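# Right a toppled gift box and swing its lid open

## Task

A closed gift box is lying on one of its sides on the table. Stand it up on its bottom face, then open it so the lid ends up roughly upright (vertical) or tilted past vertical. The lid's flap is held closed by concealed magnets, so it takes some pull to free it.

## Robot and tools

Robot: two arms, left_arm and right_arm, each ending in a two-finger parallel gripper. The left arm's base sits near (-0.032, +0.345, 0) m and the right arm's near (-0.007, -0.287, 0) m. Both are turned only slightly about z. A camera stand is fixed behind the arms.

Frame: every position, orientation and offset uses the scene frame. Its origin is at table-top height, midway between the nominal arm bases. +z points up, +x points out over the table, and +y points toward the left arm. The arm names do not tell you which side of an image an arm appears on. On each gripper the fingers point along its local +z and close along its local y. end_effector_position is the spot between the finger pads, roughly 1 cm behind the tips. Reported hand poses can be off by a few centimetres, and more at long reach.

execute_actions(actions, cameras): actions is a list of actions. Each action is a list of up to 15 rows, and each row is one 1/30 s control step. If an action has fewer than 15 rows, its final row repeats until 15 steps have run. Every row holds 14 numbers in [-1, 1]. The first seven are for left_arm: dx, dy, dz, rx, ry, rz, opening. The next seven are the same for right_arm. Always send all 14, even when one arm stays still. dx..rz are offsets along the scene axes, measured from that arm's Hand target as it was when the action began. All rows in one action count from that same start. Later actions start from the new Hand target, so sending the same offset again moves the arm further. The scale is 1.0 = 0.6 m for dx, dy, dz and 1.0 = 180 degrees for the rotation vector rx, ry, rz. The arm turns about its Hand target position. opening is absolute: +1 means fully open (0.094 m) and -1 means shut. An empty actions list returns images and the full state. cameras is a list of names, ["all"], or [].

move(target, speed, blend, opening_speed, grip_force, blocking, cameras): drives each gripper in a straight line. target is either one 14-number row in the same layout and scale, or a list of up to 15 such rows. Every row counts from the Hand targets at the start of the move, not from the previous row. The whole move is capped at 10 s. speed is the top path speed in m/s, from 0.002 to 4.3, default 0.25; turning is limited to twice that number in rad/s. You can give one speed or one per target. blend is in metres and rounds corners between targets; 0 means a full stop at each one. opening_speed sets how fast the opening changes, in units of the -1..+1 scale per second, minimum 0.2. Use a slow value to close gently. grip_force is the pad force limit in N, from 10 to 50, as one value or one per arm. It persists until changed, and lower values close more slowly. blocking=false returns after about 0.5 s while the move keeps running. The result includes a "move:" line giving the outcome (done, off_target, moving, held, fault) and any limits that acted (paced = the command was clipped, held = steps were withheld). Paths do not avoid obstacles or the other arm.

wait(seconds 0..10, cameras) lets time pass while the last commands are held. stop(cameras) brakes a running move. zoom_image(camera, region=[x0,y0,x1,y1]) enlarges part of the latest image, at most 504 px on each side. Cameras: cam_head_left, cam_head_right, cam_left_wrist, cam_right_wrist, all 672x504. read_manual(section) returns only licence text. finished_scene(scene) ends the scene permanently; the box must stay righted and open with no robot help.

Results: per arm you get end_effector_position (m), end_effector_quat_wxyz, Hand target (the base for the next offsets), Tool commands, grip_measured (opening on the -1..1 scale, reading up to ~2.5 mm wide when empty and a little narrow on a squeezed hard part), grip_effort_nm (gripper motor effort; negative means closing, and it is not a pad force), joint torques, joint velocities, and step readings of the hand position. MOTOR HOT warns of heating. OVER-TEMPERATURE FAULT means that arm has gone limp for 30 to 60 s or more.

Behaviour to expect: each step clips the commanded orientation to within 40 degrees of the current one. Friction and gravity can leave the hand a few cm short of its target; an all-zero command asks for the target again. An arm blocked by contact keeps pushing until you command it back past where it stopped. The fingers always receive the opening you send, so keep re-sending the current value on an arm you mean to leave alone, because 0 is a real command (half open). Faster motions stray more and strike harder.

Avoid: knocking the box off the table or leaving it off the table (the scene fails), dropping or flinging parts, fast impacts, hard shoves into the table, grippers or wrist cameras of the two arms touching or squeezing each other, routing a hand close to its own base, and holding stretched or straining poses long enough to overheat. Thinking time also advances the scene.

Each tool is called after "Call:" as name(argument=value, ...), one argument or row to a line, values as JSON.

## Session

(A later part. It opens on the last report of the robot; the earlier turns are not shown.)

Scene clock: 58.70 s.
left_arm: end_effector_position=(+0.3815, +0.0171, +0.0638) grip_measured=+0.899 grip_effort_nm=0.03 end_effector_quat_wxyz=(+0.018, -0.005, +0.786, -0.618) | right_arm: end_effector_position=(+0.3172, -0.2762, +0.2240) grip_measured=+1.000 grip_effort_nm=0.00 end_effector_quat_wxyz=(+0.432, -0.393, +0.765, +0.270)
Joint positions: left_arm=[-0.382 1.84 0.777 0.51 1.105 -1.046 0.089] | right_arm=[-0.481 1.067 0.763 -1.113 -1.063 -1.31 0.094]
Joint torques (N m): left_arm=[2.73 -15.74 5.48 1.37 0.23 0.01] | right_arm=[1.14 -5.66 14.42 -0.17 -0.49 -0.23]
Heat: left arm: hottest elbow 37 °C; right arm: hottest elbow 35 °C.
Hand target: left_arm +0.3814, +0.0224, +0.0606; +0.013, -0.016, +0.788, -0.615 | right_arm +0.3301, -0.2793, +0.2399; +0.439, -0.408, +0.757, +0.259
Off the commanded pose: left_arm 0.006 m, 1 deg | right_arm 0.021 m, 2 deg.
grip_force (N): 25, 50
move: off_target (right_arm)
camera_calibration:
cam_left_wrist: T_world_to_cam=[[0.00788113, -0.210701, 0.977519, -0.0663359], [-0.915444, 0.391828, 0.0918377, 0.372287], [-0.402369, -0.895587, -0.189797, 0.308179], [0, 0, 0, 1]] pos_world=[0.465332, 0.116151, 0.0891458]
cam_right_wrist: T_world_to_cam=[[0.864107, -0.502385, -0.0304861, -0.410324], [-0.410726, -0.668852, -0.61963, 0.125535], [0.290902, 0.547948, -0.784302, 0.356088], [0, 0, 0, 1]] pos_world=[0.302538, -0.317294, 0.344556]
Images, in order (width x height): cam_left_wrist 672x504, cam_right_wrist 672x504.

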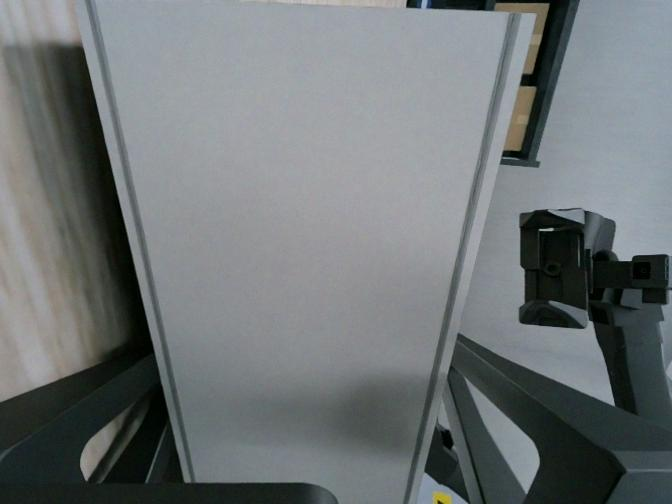

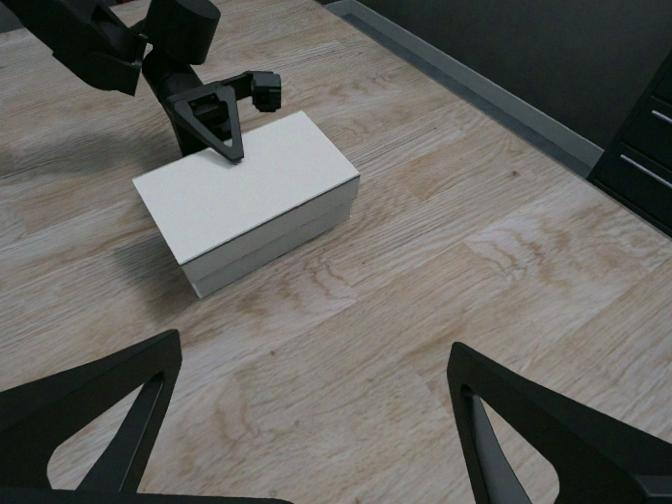

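Call:
move(
  target=[
    [0,0.055,-0.0117,0,0,0,0.9,0,0,0,0,0,0,1],
    [0,0.15,-0.0117,0,0,0,0.9,0,0,0,0,0,0,1],
  ],
  speed=0.12,
  blend=[0.02,0],
  cameras=["all"],
)

Call:
zoom_image(
  camera="cam_right_wrist",
  region=[80, 50, 400, 300],
)

Scene clock: 60.93 s.
left_arm: end_effector_position=(+0.3804, +0.1057, +0.0599) grip_measured=+0.899 grip_effort_nm=0.03 end_effector_quat_wxyz=(+0.019, -0.002, +0.786, -0.618) | right_arm: end_effector_position=(+0.3172, -0.2762, +0.2240) grip_measured=+1.000 grip_effort_nm=0.00 end_effector_quat_wxyz=(+0.432, -0.393, +0.765, +0.270)
Joint positions: left_arm=[-0.181 1.787 0.753 0.157 1.26 -0.691 0.089] | right_arm=[-0.481 1.067 0.763 -1.113 -1.063 -1.31 0.094]
Joint torques (N m): left_arm=[3.02 -13.8 5.98 0.62 0.42 0.1] | right_arm=[1.38 -5.71 14.45 -0.18 -0.5 -0.23]
Heat: left arm: hottest elbow 37 °C; right arm: hottest elbow 35 °C.
Hand target: left_arm +0.3815, +0.1124, +0.0535; +0.013, -0.016, +0.788, -0.615 | right_arm +0.3301, -0.2793, +0.2399; +0.439, -0.408, +0.757, +0.259
Off the commanded pose: left_arm 0.009 m, 2 deg | right_arm 0.021 m, 2 deg.
grip_force (N): 25, 50
move: off_target (right_arm); blend cut to 0.0169 m at target 1
camera_calibration:
cam_left_wrist: T_world_to_cam=[[0.00232187, -0.210187, 0.977658, -0.0417201], [-0.915086, 0.393797, 0.0868359, 0.336925], [-0.403251, -0.894844, -0.191425, 0.38666], [0, 0, 0, 1]] pos_world=[0.464334, 0.204551, 0.0855471]
cam_right_wrist: T_world_to_cam=[[0.864107, -0.502385, -0.0304861, -0.410324], [-0.410726, -0.668852, -0.61963, 0.125535], [0.290902, 0.547948, -0.784302, 0.356088], [0, 0, 0, 1]] pos_world=[0.302538, -0.317294, 0.344556]

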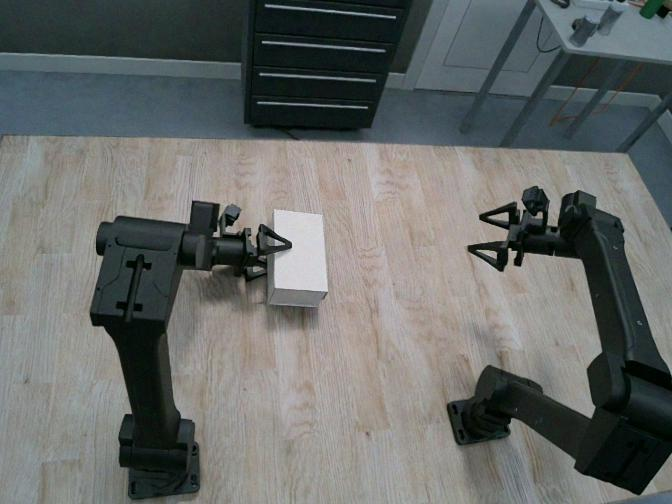

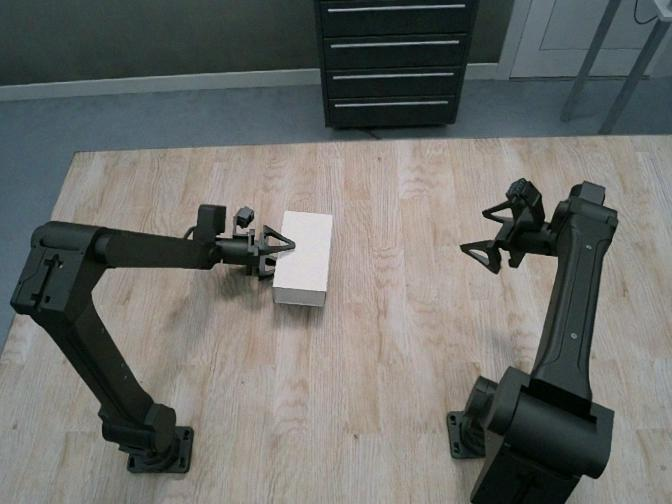

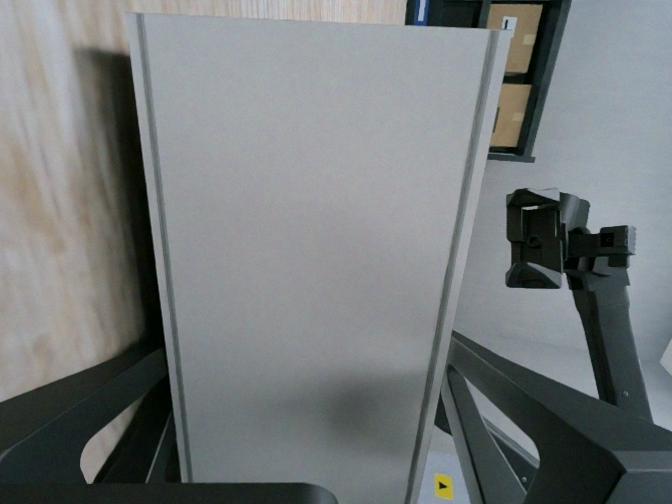

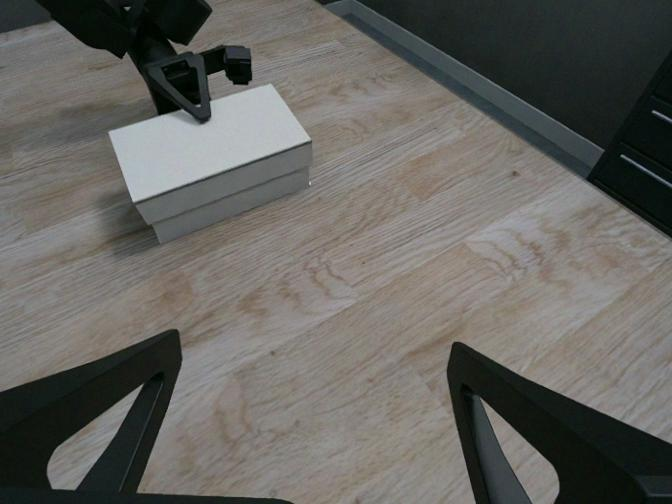

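Scaled by 1.575 from the camera's 672x504 image, which has a finer 960x720 frame.

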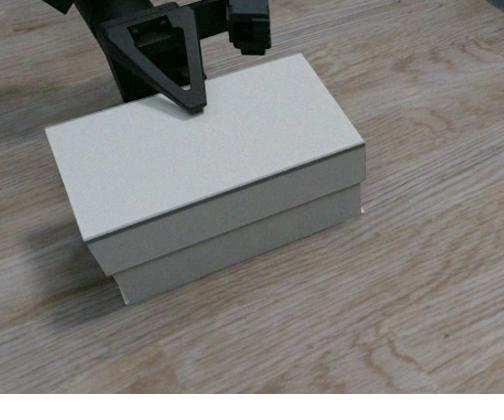

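Call:
move(
  target=[0,0,0,0,0,0,0.9,0.083,0.508,-0.167,-0.1386,0.045,0.1419,-1],
  speed=0.35,
  cameras=["all"],
)

Scene clock: 65.63 s.
left_arm: end_effector_position=(+0.3804, +0.1057, +0.0599) grip_measured=+0.899 grip_effort_nm=0.03 end_effector_quat_wxyz=(+0.019, -0.002, +0.786, -0.618) | right_arm: end_effector_position=(+0.3644, +0.0204, +0.1235) grip_measured=-0.991 grip_effort_nm=-0.46 end_effector_quat_wxyz=(+0.206, -0.635, +0.713, +0.212)
Joint positions: left_arm=[-0.181 1.787 0.753 0.157 1.26 -0.691 0.089] | right_arm=[0.489 1.49 1.009 -0.739 -0.499 -0.847 0]
Joint torques (N m): left_arm=[3.08 -13.8 6.02 0.64 0.44 0.1] | right_arm=[0.15 -12.45 13.45 0.28 -0.19 0.1]
Heat: left arm: hottest elbow 37 °C; right arm: hottest elbow 35 °C.
Hand target: left_arm +0.3815, +0.1124, +0.0535; +0.013, -0.016, +0.788, -0.615 | right_arm +0.3800, +0.0254, +0.1396; +0.220, -0.629, +0.716, +0.209
Off the commanded pose: left_arm 0.009 m, 2 deg | right_arm 0.023 m, 2 deg.
grip_force (N): 25, 50
move: off_target (right_arm)
camera_calibration:
cam_left_wrist: T_world_to_cam=[[0.00195479, -0.21024, 0.977648, -0.0416358], [-0.915058, 0.393928, 0.0865425, 0.336902], [-0.403317, -0.894774, -0.191612, 0.386711], [0, 0, 0, 1]] pos_world=[0.464334, 0.204551, 0.0856473]
cam_right_wrist: T_world_to_cam=[[0.999029, -0.0366596, -0.0244281, -0.364575], [-0.0407906, -0.979216, -0.198678, 0.10061], [-0.0166369, 0.199482, -0.97976, 0.244332], [0, 0, 0, 1]] pos_world=[0.37239, 0.0364141, 0.25047]

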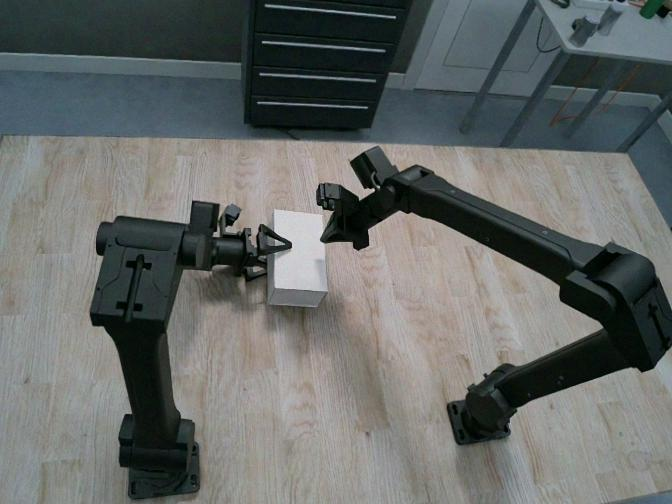

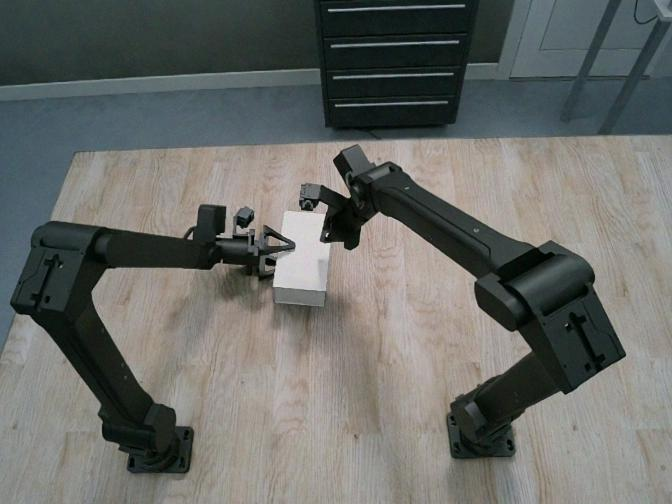

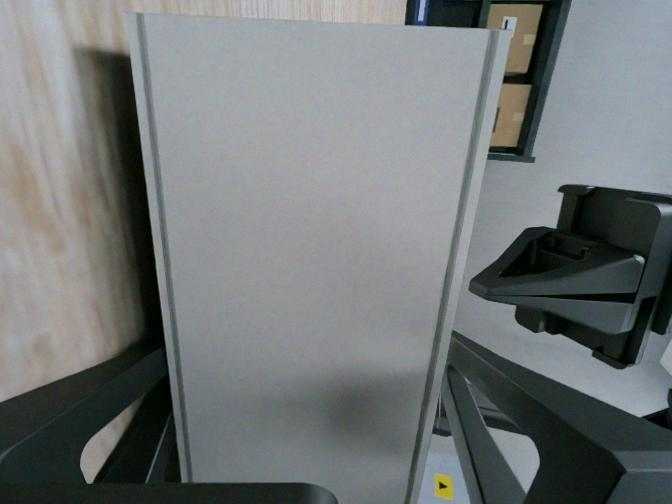

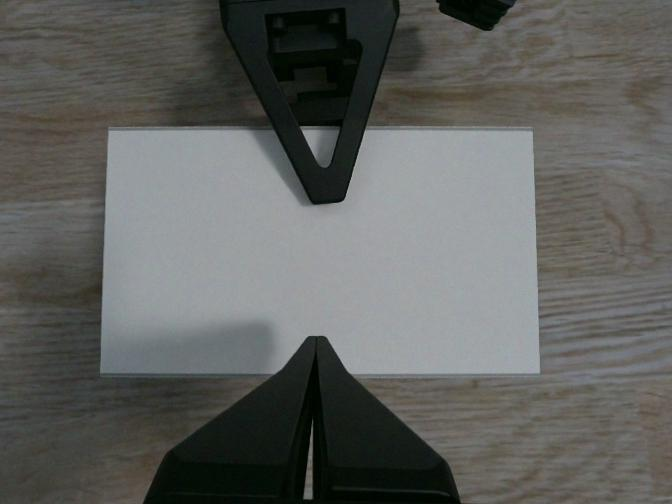

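Call:
move(
  target=[0,0,0,0,0,0,0.9,0,0.013,-0.07,0,0,0,-1],
  speed=0.08,
  cameras=["cam_right_wrist"],
)

Scene clock: 67.87 s.
left_arm: end_effector_position=(+0.3804, +0.1057, +0.0599) grip_measured=+0.899 grip_effort_nm=0.03 end_effector_quat_wxyz=(+0.019, -0.002, +0.786, -0.618) | right_arm: end_effector_position=(+0.3826, +0.0296, +0.1057) grip_measured=-0.991 grip_effort_nm=-0.47 end_effector_quat_wxyz=(+0.225, -0.631, +0.713, +0.207)
Joint positions: left_arm=[-0.181 1.787 0.753 0.157 1.26 -0.691 0.089] | right_arm=[0.489 1.545 1.009 -0.64 -0.493 -0.831 0]
Joint torques (N m): left_arm=[3.25 -13.8 6.01 0.62 0.45 0.09] | right_arm=[1.26 -12.28 8.75 1.4 -0.17 0.08]
Heat: left arm: hottest elbow 36 °C; right arm: hottest elbow 36 °C.
Hand target: left_arm +0.3815, +0.1124, +0.0535; +0.013, -0.016, +0.788, -0.615 | right_arm +0.3800, +0.0333, +0.0977; +0.220, -0.629, +0.716, +0.209
Off the commanded pose: left_arm 0.009 m, 2 deg | right_arm 0.009 m, 1 deg.
grip_force (N): 25, 50
move: done
camera_calibration:
cam_right_wrist: T_world_to_cam=[[0.998609, -0.0522812, 0.00680909, -0.385454], [-0.0495597, -0.974898, -0.217068, 0.111967], [0.0179868, 0.216429, -0.976133, 0.211228], [0, 0, 0, 1]] pos_world=[0.386668, 0.0432882, 0.233115]
Images, in order (width x height): cam_right_wrist 672x504.

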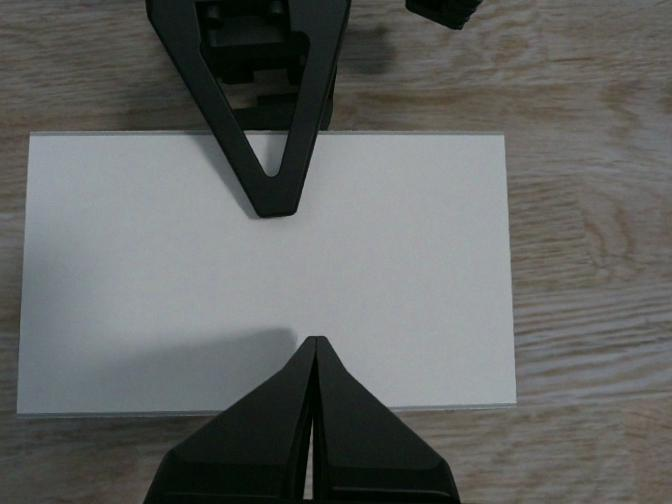

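Call:
move(
  target=[0,0,0,0,0,0,0.9,0,0.003,-0.038,0,0,0,-1],
  speed=0.08,
  cameras=["cam_right_wrist"],
)

Scene clock: 69.17 s.
left_arm: end_effector_position=(+0.3804, +0.1057, +0.0600) grip_measured=+0.899 grip_effort_nm=0.03 end_effector_quat_wxyz=(+0.019, -0.002, +0.786, -0.618) | right_arm: end_effector_position=(+0.3846, +0.0317, +0.0898) grip_measured=-0.991 grip_effort_nm=-0.47 end_effector_quat_wxyz=(+0.232, -0.631, +0.711, +0.206)
Joint positions: left_arm=[-0.181 1.786 0.753 0.156 1.26 -0.69 0.089] | right_arm=[0.491 1.57 0.984 -0.574 -0.493 -0.826 0]
Joint torques (N m): left_arm=[3.25 -13.68 6 0.66 0.43 0.1] | right_arm=[1.38 -11.28 8.39 1.43 -0.11 0.07]
Heat: left arm: hottest elbow 36 °C; right arm: hottest elbow 36 °C.
Hand target: left_arm +0.3815, +0.1124, +0.0536; +0.013, -0.016, +0.788, -0.615 | right_arm +0.3800, +0.0350, +0.0749; +0.220, -0.629, +0.716, +0.209
Off the commanded pose: left_arm 0.009 m, 2 deg | right_arm 0.016 m, 2 deg.
grip_force (N): 25, 50
move: off_target (right_arm)
camera_calibration:
cam_right_wrist: T_world_to_cam=[[0.998365, -0.0541445, 0.0183264, -0.388181], [-0.0486061, -0.972842, -0.226309, 0.111012], [0.0300821, 0.225048, -0.973883, 0.189963], [0, 0, 0, 1]] pos_world=[0.387227, 0.0442287, 0.217239]
Images, in order (width x height): cam_right_wrist 672x504.

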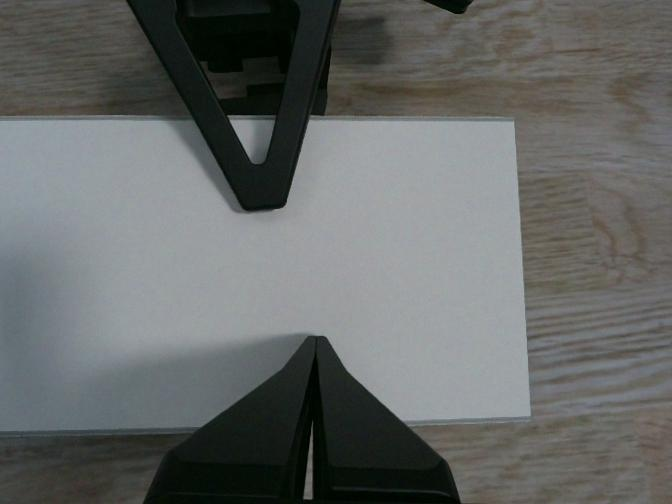

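Call:
move(
  target=[0,0.125,0,0,0,0,0.9,0,0,0,0,0,0,-1],
  speed=0.2,
  cameras=["all"],
)

Scene clock: 71.37 s.
left_arm: end_effector_position=(+0.3699, +0.1838, +0.0608) grip_measured=+0.899 grip_effort_nm=0.03 end_effector_quat_wxyz=(+0.011, -0.015, +0.785, -0.619) | right_arm: end_effector_position=(+0.3846, +0.0319, +0.0882) grip_measured=-0.991 grip_effort_nm=-0.46 end_effector_quat_wxyz=(+0.231, -0.631, +0.712, +0.206)
Joint positions: left_arm=[0.011 1.786 0.834 -0.558 1.336 -0.066 0.089] | right_arm=[0.492 1.573 0.984 -0.572 -0.492 -0.826 0]
Joint torques (N m): left_arm=[2.61 -11.69 8.36 0.29 0.29 0.21] | right_arm=[1.26 -11.63 8.38 1.37 -0.16 0.05]
Heat: left arm: hottest elbow 36 °C; right arm: hottest elbow 36 °C.
Hand target: left_arm +0.3815, +0.1874, +0.0535; +0.013, -0.016, +0.788, -0.615 | right_arm +0.3800, +0.0351, +0.0749; +0.220, -0.629, +0.716, +0.209
Off the commanded pose: left_arm 0.014 m, 1 deg | right_arm 0.014 m, 1 deg.
grip_force (N): 25, 50
move: off_target (left_arm, right_arm)
camera_calibration:
cam_left_wrist: T_world_to_cam=[[0.0323157, -0.206226, 0.977971, -0.0380462], [-0.916314, 0.384656, 0.111391, 0.297045], [-0.399154, -0.899728, -0.176537, 0.450981], [0, 0, 0, 1]] pos_world=[0.453427, 0.283654, 0.0837348]
cam_right_wrist: T_world_to_cam=[[0.998395, -0.054019, 0.0170138, -0.388052], [-0.0488347, -0.973265, -0.224434, 0.11084], [0.0286827, 0.223243, -0.974341, 0.189006], [0, 0, 0, 1]] pos_world=[0.387421, 0.0447201, 0.215634]

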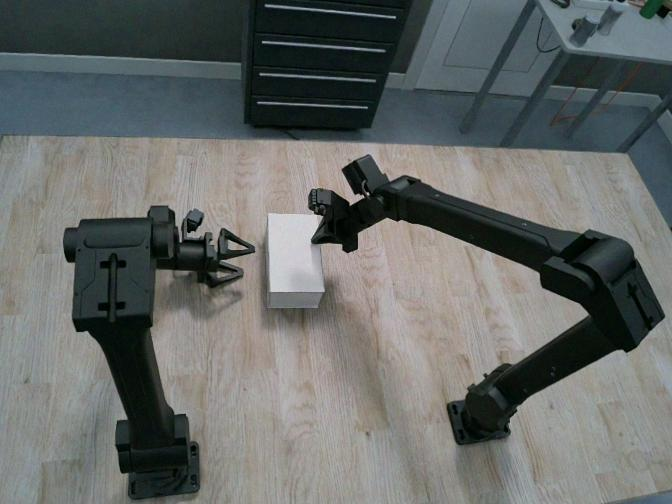

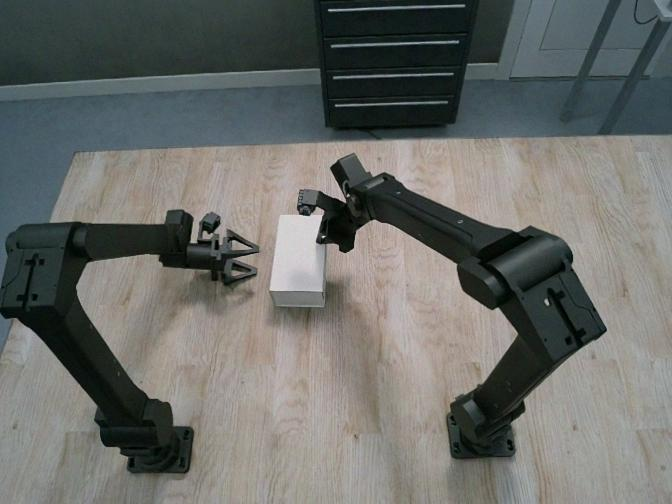

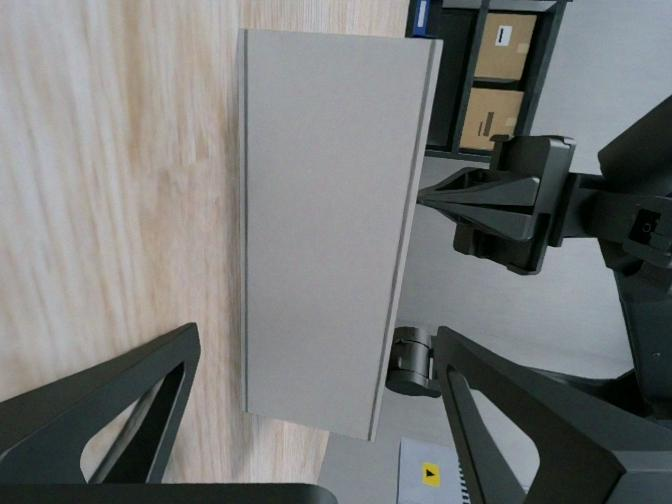

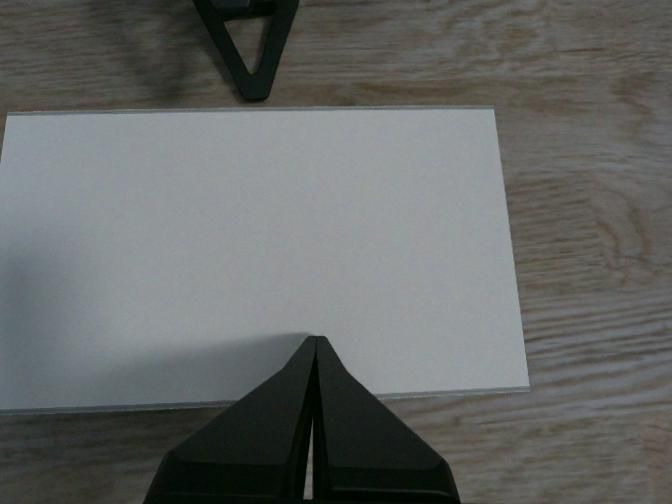

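Call:
move(
  target=[
    [0,0.033,0.08,0,0,0,0.9,0,-0.1,0.125,0,0,0,-1],
    [0,0.05,0.167,0,0,0,-1,-0.045,-0.158,0.017,0.2365,0.4214,-0.2262,0.32],
  ],
  speed=[0.25,0.5],
  blend=[0.02,0],
  grip_force=[50,50],
  cameras=["all"],
)

Scene clock: 83.10 s.
left_arm: end_effector_position=(+0.3657, +0.2097, +0.1428) grip_measured=-0.991 grip_effort_nm=-0.51 end_effector_quat_wxyz=(-0.007, -0.025, +0.786, -0.617) | right_arm: end_effector_position=(+0.3542, -0.0580, +0.0925) grip_measured=+0.318 grip_effort_nm=0.12 end_effector_quat_wxyz=(+0.006, -0.011, +0.737, +0.676)
Joint positions: left_arm=[0.076 1.66 0.959 -1.138 1.322 0.234 0] | right_arm=[0.125 1.727 0.575 0.62 -1.401 1.022 0.062]
Joint torques (N m): left_arm=[3.14 -14.21 10.58 -0.28 0.51 0.17] | right_arm=[0.38 -10.52 4.9 1.99 -0.15 -0.02]
Heat: left arm: hottest elbow 36 °C; right arm: hottest elbow 36 °C.
Hand target: left_arm +0.3815, +0.2174, +0.1537; +0.013, -0.016, +0.788, -0.615 | right_arm +0.3530, -0.0599, +0.0850; +0.000, +0.000, +0.738, +0.675
Off the commanded pose: left_arm 0.021 m, 3 deg | right_arm 0.008 m, 1 deg.
move: off_target (left_arm); target 2's new opening was sent with left_arm's hand 0.021 m and 3 deg from that target
camera_calibration:
cam_left_wrist: T_world_to_cam=[[0.0700181, -0.210571, 0.975068, -0.125206], [-0.90829, 0.390681, 0.149593, 0.264573], [-0.412441, -0.896118, -0.163905, 0.489422], [0, 0, 0, 1]] pos_world=[0.450934, 0.308852, 0.162725]
cam_right_wrist: T_world_to_cam=[[0.087392, -0.0610321, -0.994303, 0.053182], [-0.913598, -0.402802, -0.0555739, 0.34653], [-0.397116, 0.91325, -0.0909606, 0.323365], [0, 0, 0, 1]] pos_world=[0.440354, -0.152484, 0.10155]

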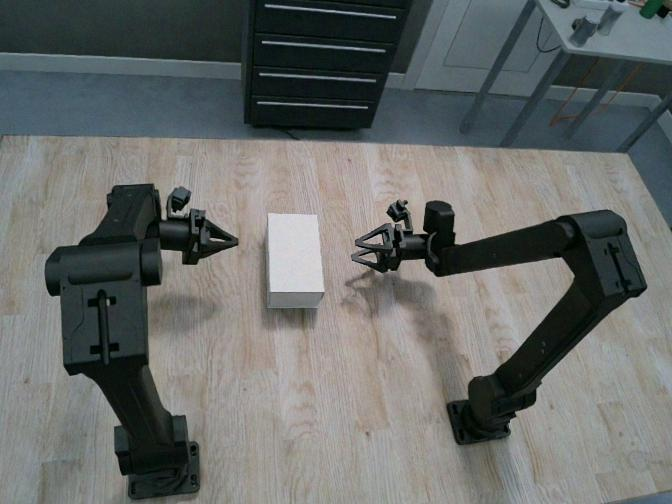

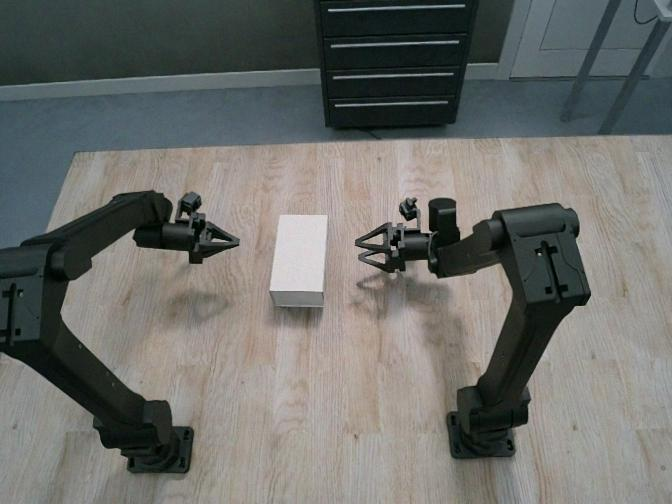

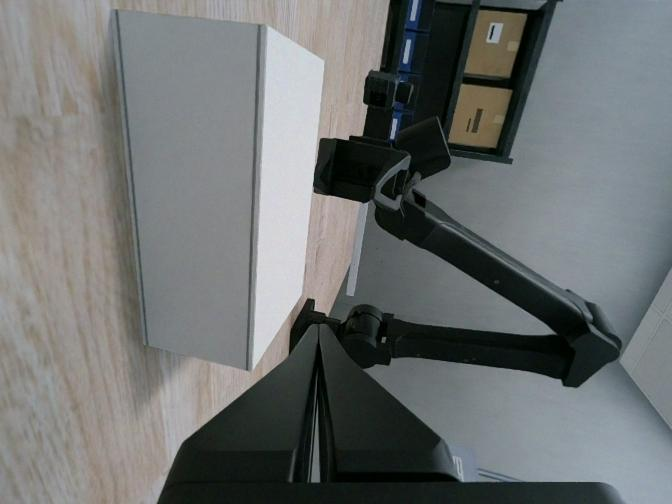

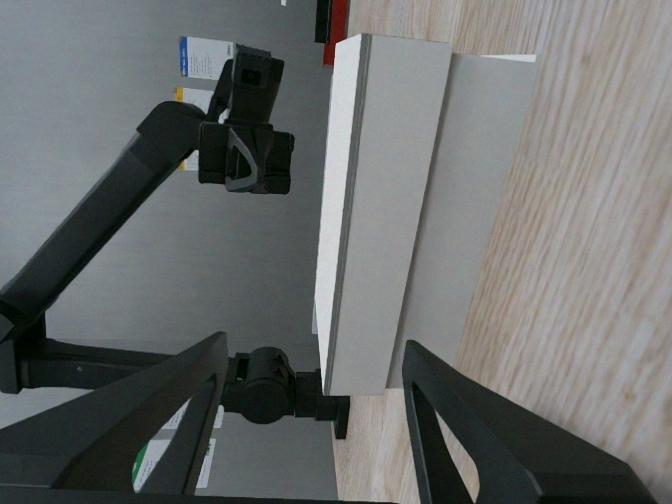

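Call:
move(
  target=[
    [0,0,0,0,0,0,-1,0.0167,0.08,-0.05,0,0,0,0.32],
    [0,0,0,0,0,0,-1,0.0167,0.117,-0.05,0,0,0,0.32],
  ],
  speed=[0.25,0.06],
  cameras=["cam_right_wrist","cam_left_wrist"],
)

Scene clock: 86.67 s.
left_arm: end_effector_position=(+0.3657, +0.2097, +0.1428) grip_measured=-0.991 grip_effort_nm=-0.51 end_effector_quat_wxyz=(-0.007, -0.025, +0.786, -0.617) | right_arm: end_effector_position=(+0.3554, +0.0054, +0.0558) grip_measured=+0.318 grip_effort_nm=0.12 end_effector_quat_wxyz=(-0.002, +0.002, +0.740, +0.673)
Joint positions: left_arm=[0.076 1.66 0.959 -1.138 1.322 0.234 0] | right_arm=[0.29 1.918 0.603 1.02 -1.239 1.297 0.062]
Joint torques (N m): left_arm=[3.08 -14.45 10.5 -0.31 0.51 0.16] | right_arm=[0.91 -11.58 6.49 2.22 0 -0.02]
Heat: left arm: hottest elbow 36 °C; right arm: hottest elbow 35 °C.
Hand target: left_arm +0.3815, +0.2174, +0.1537; +0.013, -0.016, +0.788, -0.615 | right_arm +0.3630, +0.0104, +0.0550; +0.000, +0.000, +0.738, +0.675
Off the commanded pose: left_arm 0.021 m, 3 deg | right_arm 0.009 m, 1 deg.
move: off_target (left_arm)
camera_calibration:
cam_left_wrist: T_world_to_cam=[[0.0700181, -0.210571, 0.975068, -0.125206], [-0.90829, 0.390681, 0.149593, 0.264573], [-0.412441, -0.896118, -0.163905, 0.489422], [0, 0, 0, 1]] pos_world=[0.450934, 0.308852, 0.162725]
cam_right_wrist: T_world_to_cam=[[0.0574703, -0.0708734, -0.995828, 0.0311731], [-0.918484, -0.394673, -0.0249177, 0.371167], [-0.39126, 0.916084, -0.0877781, 0.260325], [0, 0, 0, 1]] pos_world=[0.440974, -0.0897805, 0.0631424]
Images, in order (width x height): cam_left_wrist 672x504, cam_right_wrist 672x504.

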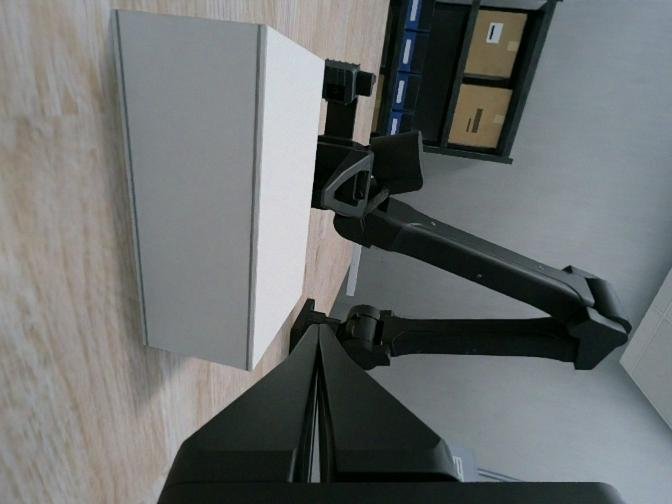

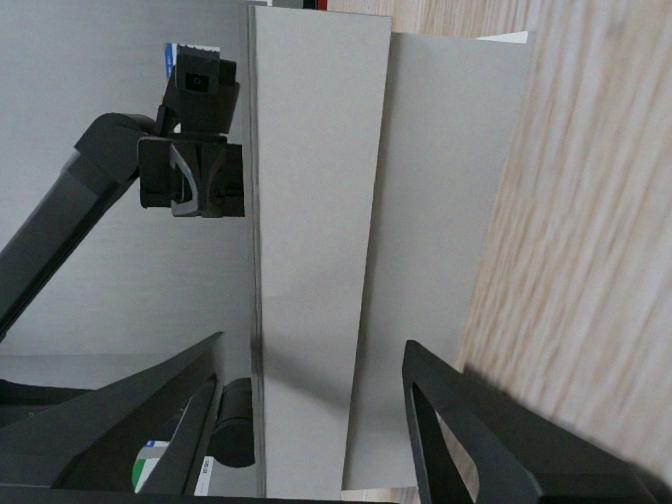

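Call:
move(
  target=[0,0,0,0,0,0,-1,0.006,0.025,0.008,0,0,0,0.32],
  speed=0.06,
  cameras=["cam_right_wrist","cam_left_wrist"],
)

Call:
zoom_image(
  camera="cam_right_wrist",
  region=[180, 280, 500, 504],
)

Scene clock: 90.30 s.
left_arm: end_effector_position=(+0.3657, +0.2097, +0.1428) grip_measured=-0.991 grip_effort_nm=-0.51 end_effector_quat_wxyz=(-0.007, -0.025, +0.786, -0.617) | right_arm: end_effector_position=(+0.3599, +0.0178, +0.0586) grip_measured=+0.318 grip_effort_nm=0.12 end_effector_quat_wxyz=(-0.002, +0.006, +0.741, +0.672)
Joint positions: left_arm=[0.076 1.66 0.959 -1.138 1.322 0.234 0] | right_arm=[0.317 1.918 0.622 1.02 -1.206 1.322 0.062]
Joint torques (N m): left_arm=[3.19 -14.27 10.51 -0.27 0.51 0.17] | right_arm=[1.44 -12.04 6.87 2.28 0 -0.01]
Heat: left arm: hottest elbow 36 °C; right arm: hottest elbow 35 °C.
Hand target: left_arm +0.3815, +0.2174, +0.1537; +0.013, -0.016, +0.788, -0.615 | right_arm +0.3666, +0.0254, +0.0598; +0.000, +0.000, +0.738, +0.675
Off the commanded pose: left_arm 0.021 m, 3 deg | right_arm 0.010 m, 1 deg.
move: off_target (left_arm)
camera_calibration:
cam_left_wrist: T_world_to_cam=[[0.0700181, -0.210571, 0.975068, -0.125206], [-0.90829, 0.390681, 0.149593, 0.264573], [-0.412441, -0.896118, -0.163905, 0.489422], [0, 0, 0, 1]] pos_world=[0.450934, 0.308852, 0.162725]
cam_right_wrist: T_world_to_cam=[[0.0526933, -0.0733687, -0.995912, 0.0364133], [-0.920837, -0.389432, -0.0200317, 0.380801], [-0.386371, 0.918128, -0.0880811, 0.249141], [0, 0, 0, 1]] pos_world=[0.444998, -0.0777754, 0.0658372]
Images, in order (width x height): cam_left_wrist 672x504, cam_right_wrist 672x504.

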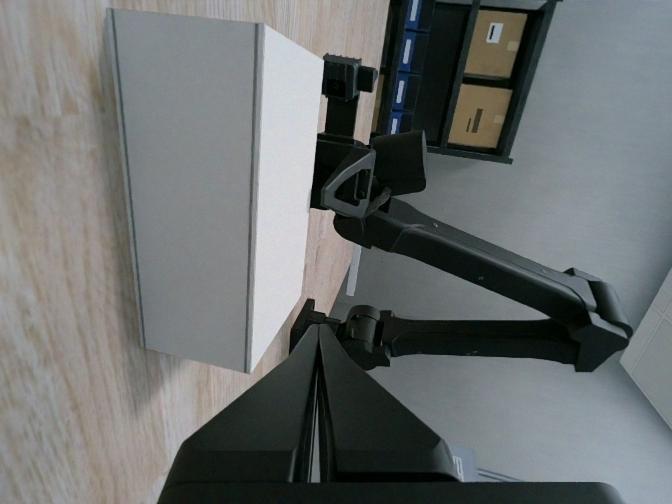

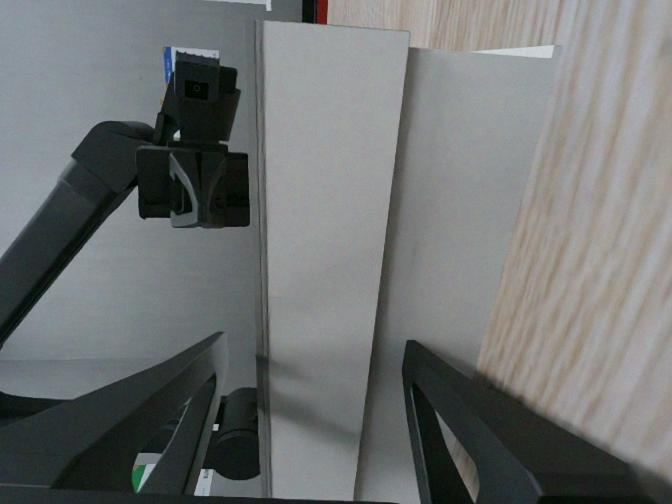

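Scaled by 1.575 from the camera's 672x504 image, which has a finer 960x720 frame.

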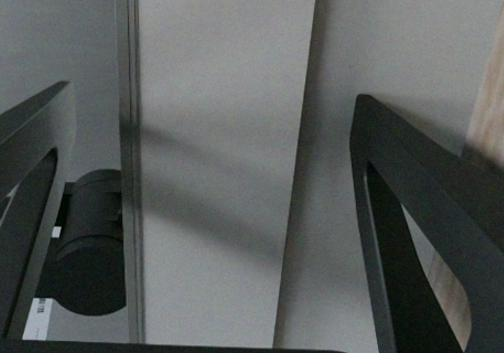

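Call:
move(
  target=[0,0,0,0,0,0,-1,0,0.016,0.002,0,0,0,0.32],
  speed=0.05,
  cameras=["cam_right_wrist"],
)

Call:
zoom_image(
  camera="cam_right_wrist",
  region=[180, 280, 500, 504],
)

Scene clock: 91.87 s.
left_arm: end_effector_position=(+0.3657, +0.2097, +0.1428) grip_measured=-0.991 grip_effort_nm=-0.51 end_effector_quat_wxyz=(-0.007, -0.025, +0.786, -0.617) | right_arm: end_effector_position=(+0.3601, +0.0267, +0.0603) grip_measured=+0.318 grip_effort_nm=0.12 end_effector_quat_wxyz=(-0.001, +0.006, +0.741, +0.672)
Joint positions: left_arm=[0.076 1.66 0.959 -1.138 1.322 0.234 0] | right_arm=[0.339 1.918 0.629 1.026 -1.185 1.337 0.062]
Joint torques (N m): left_arm=[3.25 -14.33 10.58 -0.28 0.51 0.18] | right_arm=[1.32 -12.16 7.01 2.32 0.01 -0.02]
Heat: left arm: hottest elbow 36 °C; right arm: hottest elbow 35 °C.
Hand target: left_arm +0.3815, +0.2174, +0.1537; +0.013, -0.016, +0.788, -0.615 | right_arm +0.3666, +0.0349, +0.0610; +0.000, +0.000, +0.738, +0.675
Off the commanded pose: left_arm 0.021 m, 3 deg | right_arm 0.011 m, 1 deg.
move: off_target (left_arm, right_arm)
camera_calibration:
cam_right_wrist: T_world_to_cam=[[0.0530778, -0.0739927, -0.995845, 0.0386295], [-0.921225, -0.388504, -0.0202342, 0.38452], [-0.385393, 0.918471, -0.0887849, 0.240857], [0, 0, 0, 1]] pos_world=[0.445003, -0.0689747, 0.0676339]
Images, in order (width x height): cam_right_wrist 672x504.

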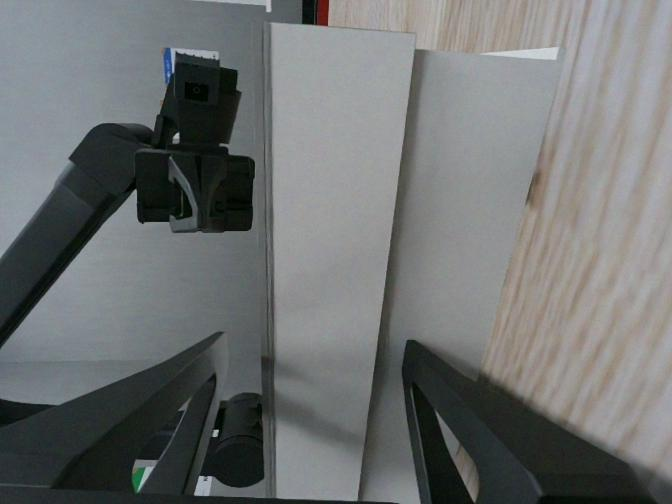

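Scaled by 1.575 from the camera's 672x504 image, which has a finer 960x720 frame.

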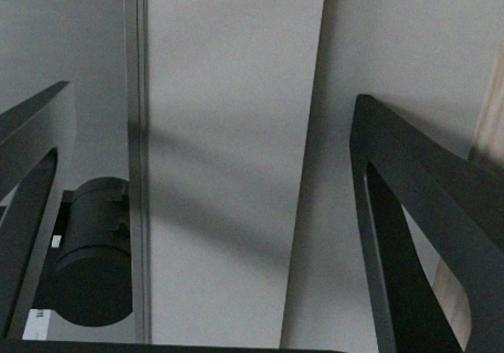

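Call:
move(
  target=[0,0,0,0,0,0,-1,0,-0.004,-0.004,0,0,0,-0.3],
  opening_speed=0.5,
  grip_force=[50,20],
  cameras=["cam_right_wrist","cam_left_wrist"],
)

Call:
zoom_image(
  camera="cam_right_wrist",
  region=[180, 280, 500, 504],
)

Scene clock: 95.00 s.
left_arm: end_effector_position=(+0.3657, +0.2097, +0.1428) grip_measured=-0.991 grip_effort_nm=-0.51 end_effector_quat_wxyz=(-0.007, -0.025, +0.786, -0.617) | right_arm: end_effector_position=(+0.3602, +0.0269, +0.0595) grip_measured=-0.187 grip_effort_nm=-0.45 end_effector_quat_wxyz=(+0.000, +0.004, +0.740, +0.673)
Joint positions: left_arm=[0.076 1.66 0.959 -1.138 1.322 0.234 0] | right_arm=[0.339 1.924 0.63 1.037 -1.187 1.337 0.038]
Joint torques (N m): left_arm=[3.14 -14.15 10.54 -0.29 0.52 0.16] | right_arm=[1.08 -12.22 6.79 2.03 -0.12 -0.05]
Heat: left arm: hottest elbow 36 °C; right arm: hottest elbow 35 °C.
Hand target: left_arm +0.3815, +0.2174, +0.1537; +0.013, -0.016, +0.788, -0.615 | right_arm +0.3666, +0.0325, +0.0586; +0.000, +0.000, +0.738, +0.675
Off the commanded pose: left_arm 0.021 m, 3 deg | right_arm 0.009 m, 1 deg.
grip_force (N): 50, 20
move: off_target (left_arm)
camera_calibration:
cam_left_wrist: T_world_to_cam=[[0.0700181, -0.210571, 0.975068, -0.125206], [-0.90829, 0.390681, 0.149593, 0.264573], [-0.412441, -0.896118, -0.163905, 0.489422], [0, 0, 0, 1]] pos_world=[0.450934, 0.308852, 0.162725]
cam_right_wrist: T_world_to_cam=[[0.0579633, -0.0713298, -0.995767, 0.0359535], [-0.920411, -0.39011, -0.0256321, 0.384691], [-0.38663, 0.918001, -0.0882648, 0.241079], [0, 0, 0, 1]] pos_world=[0.445199, -0.0686747, 0.0669406]
Images, in order (width x height): cam_left_wrist 672x504, cam_right_wrist 672x504.

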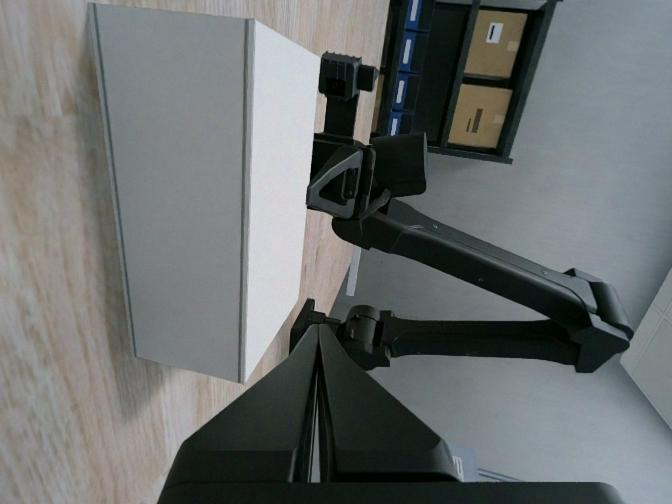

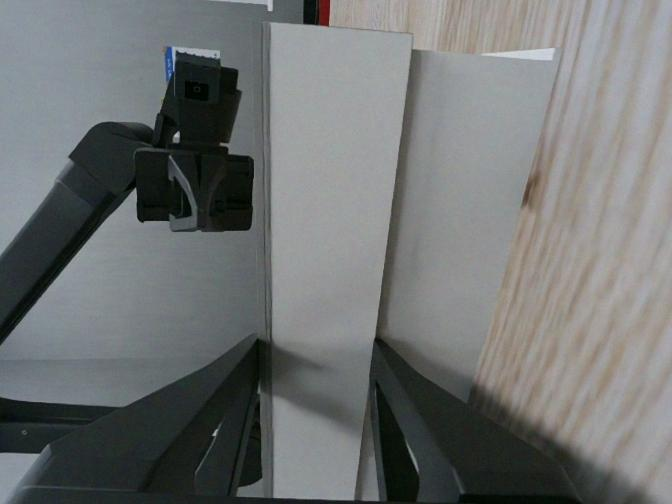

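Scaled by 1.575 from the camera's 672x504 image, which has a finer 960x720 frame.

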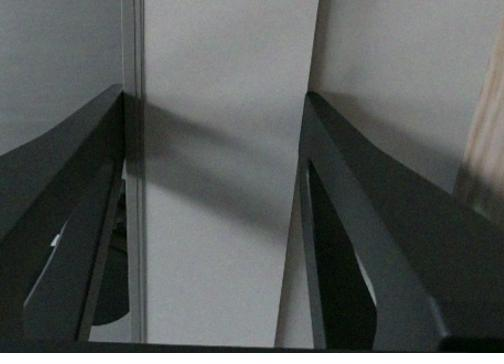

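Call:
move(
  target=[0,0,0,0,0,0,-1,0,-0.0015,0.05,-0.083,0,0,-0.3],
  speed=0.06,
  cameras=["all"],
)

Scene clock: 99.07 s.
left_arm: end_effector_position=(+0.3657, +0.2097, +0.1428) grip_measured=-0.991 grip_effort_nm=-0.51 end_effector_quat_wxyz=(-0.007, -0.025, +0.786, -0.617) | right_arm: end_effector_position=(+0.3600, +0.0242, +0.0786) grip_measured=-0.188 grip_effort_nm=-0.47 end_effector_quat_wxyz=(-0.006, +0.010, +0.820, +0.573)
Joint positions: left_arm=[0.076 1.66 0.959 -1.138 1.322 0.234 0] | right_arm=[0.355 1.657 0.703 0.18 -1.056 0.889 0.038]
Joint torques (N m): left_arm=[3.14 -14.33 10.55 -0.31 0.51 0.18] | right_arm=[1.38 -13.22 9.61 0.44 -0.12 -0.23]
Heat: left arm: hottest elbow 36 °C; right arm: hottest elbow 35 °C.
Hand target: left_arm +0.3815, +0.2174, +0.1537; +0.013, -0.016, +0.788, -0.615 | right_arm +0.3666, +0.0318, +0.0887; +0.000, +0.000, +0.819, +0.574
Off the commanded pose: left_arm 0.021 m, 3 deg | right_arm 0.014 m, 1 deg.
grip_force (N): 50, 20
move: off_target (left_arm, right_arm)
camera_calibration:
cam_left_wrist: T_world_to_cam=[[0.0700181, -0.210571, 0.975068, -0.125206], [-0.90829, 0.390681, 0.149593, 0.264573], [-0.412441, -0.896118, -0.163905, 0.489422], [0, 0, 0, 1]] pos_world=[0.450934, 0.308852, 0.162725]
cam_right_wrist: T_world_to_cam=[[0.0402026, -0.321256, -0.946139, 0.0633708], [-0.919647, -0.382135, 0.0906746, 0.374448], [-0.390682, 0.866469, -0.310805, 0.265324], [0, 0, 0, 1]] pos_world=[0.44547, -0.0664473, 0.108469]

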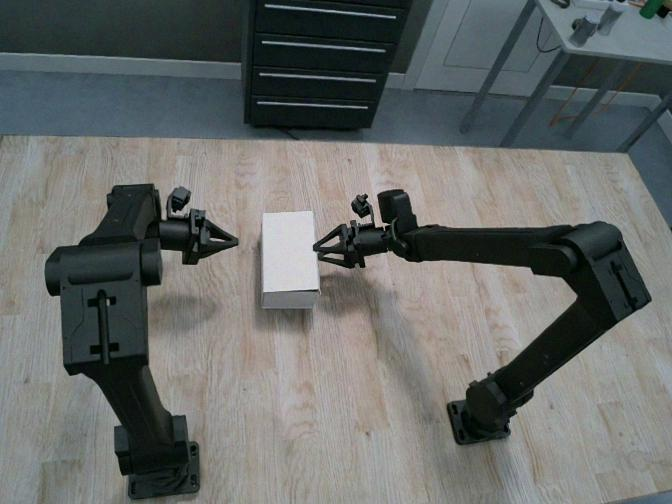

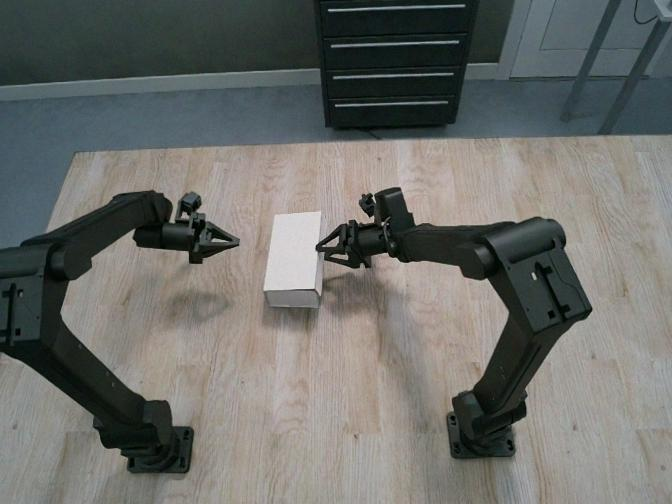

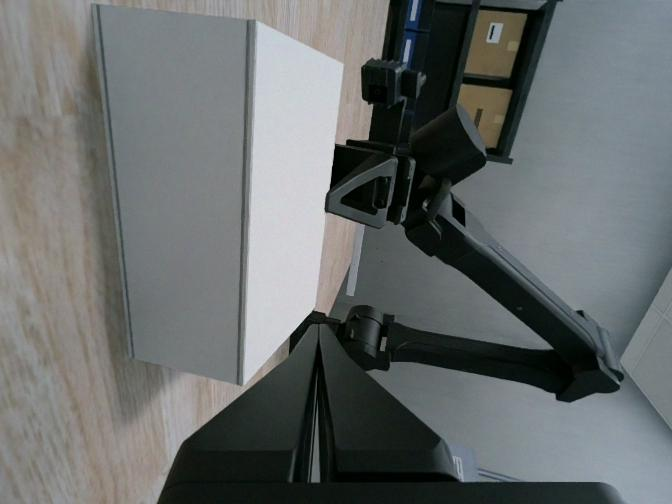

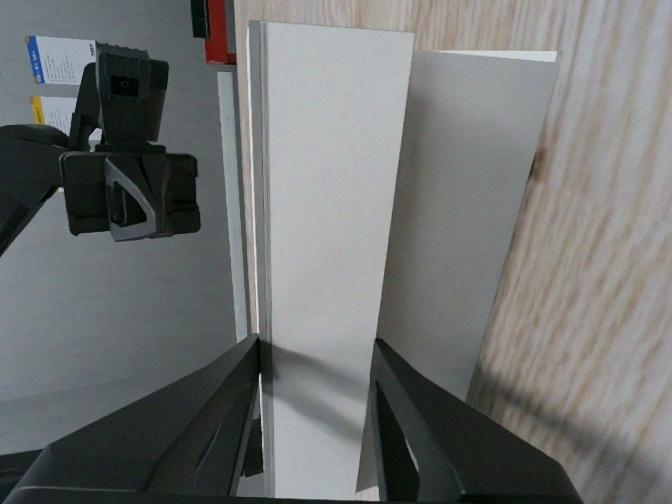

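Call:
zoom_image(
  camera="cam_head_right",
  region=[250, 190, 360, 320],
)

Call:
zoom_image(
  camera="cam_head_left",
  region=[240, 190, 350, 320],
)

Scaled by 3.877 from the camera's 672x504 image, which has a finer 960x720 frame.

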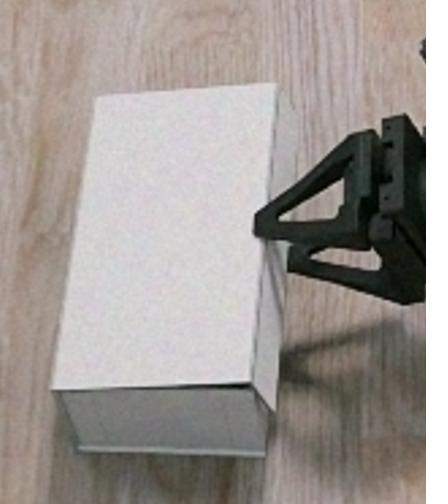

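Scaled by 3.877 from the camera's 672x504 image, which has a finer 960x720 frame.

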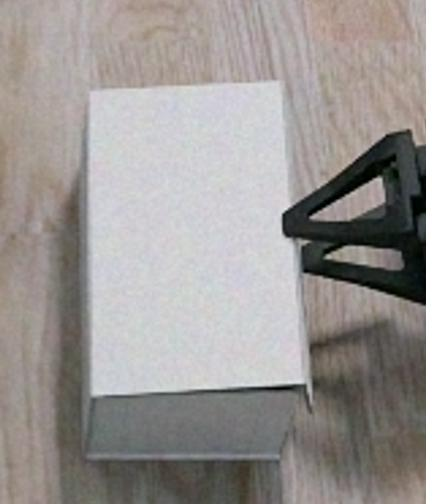

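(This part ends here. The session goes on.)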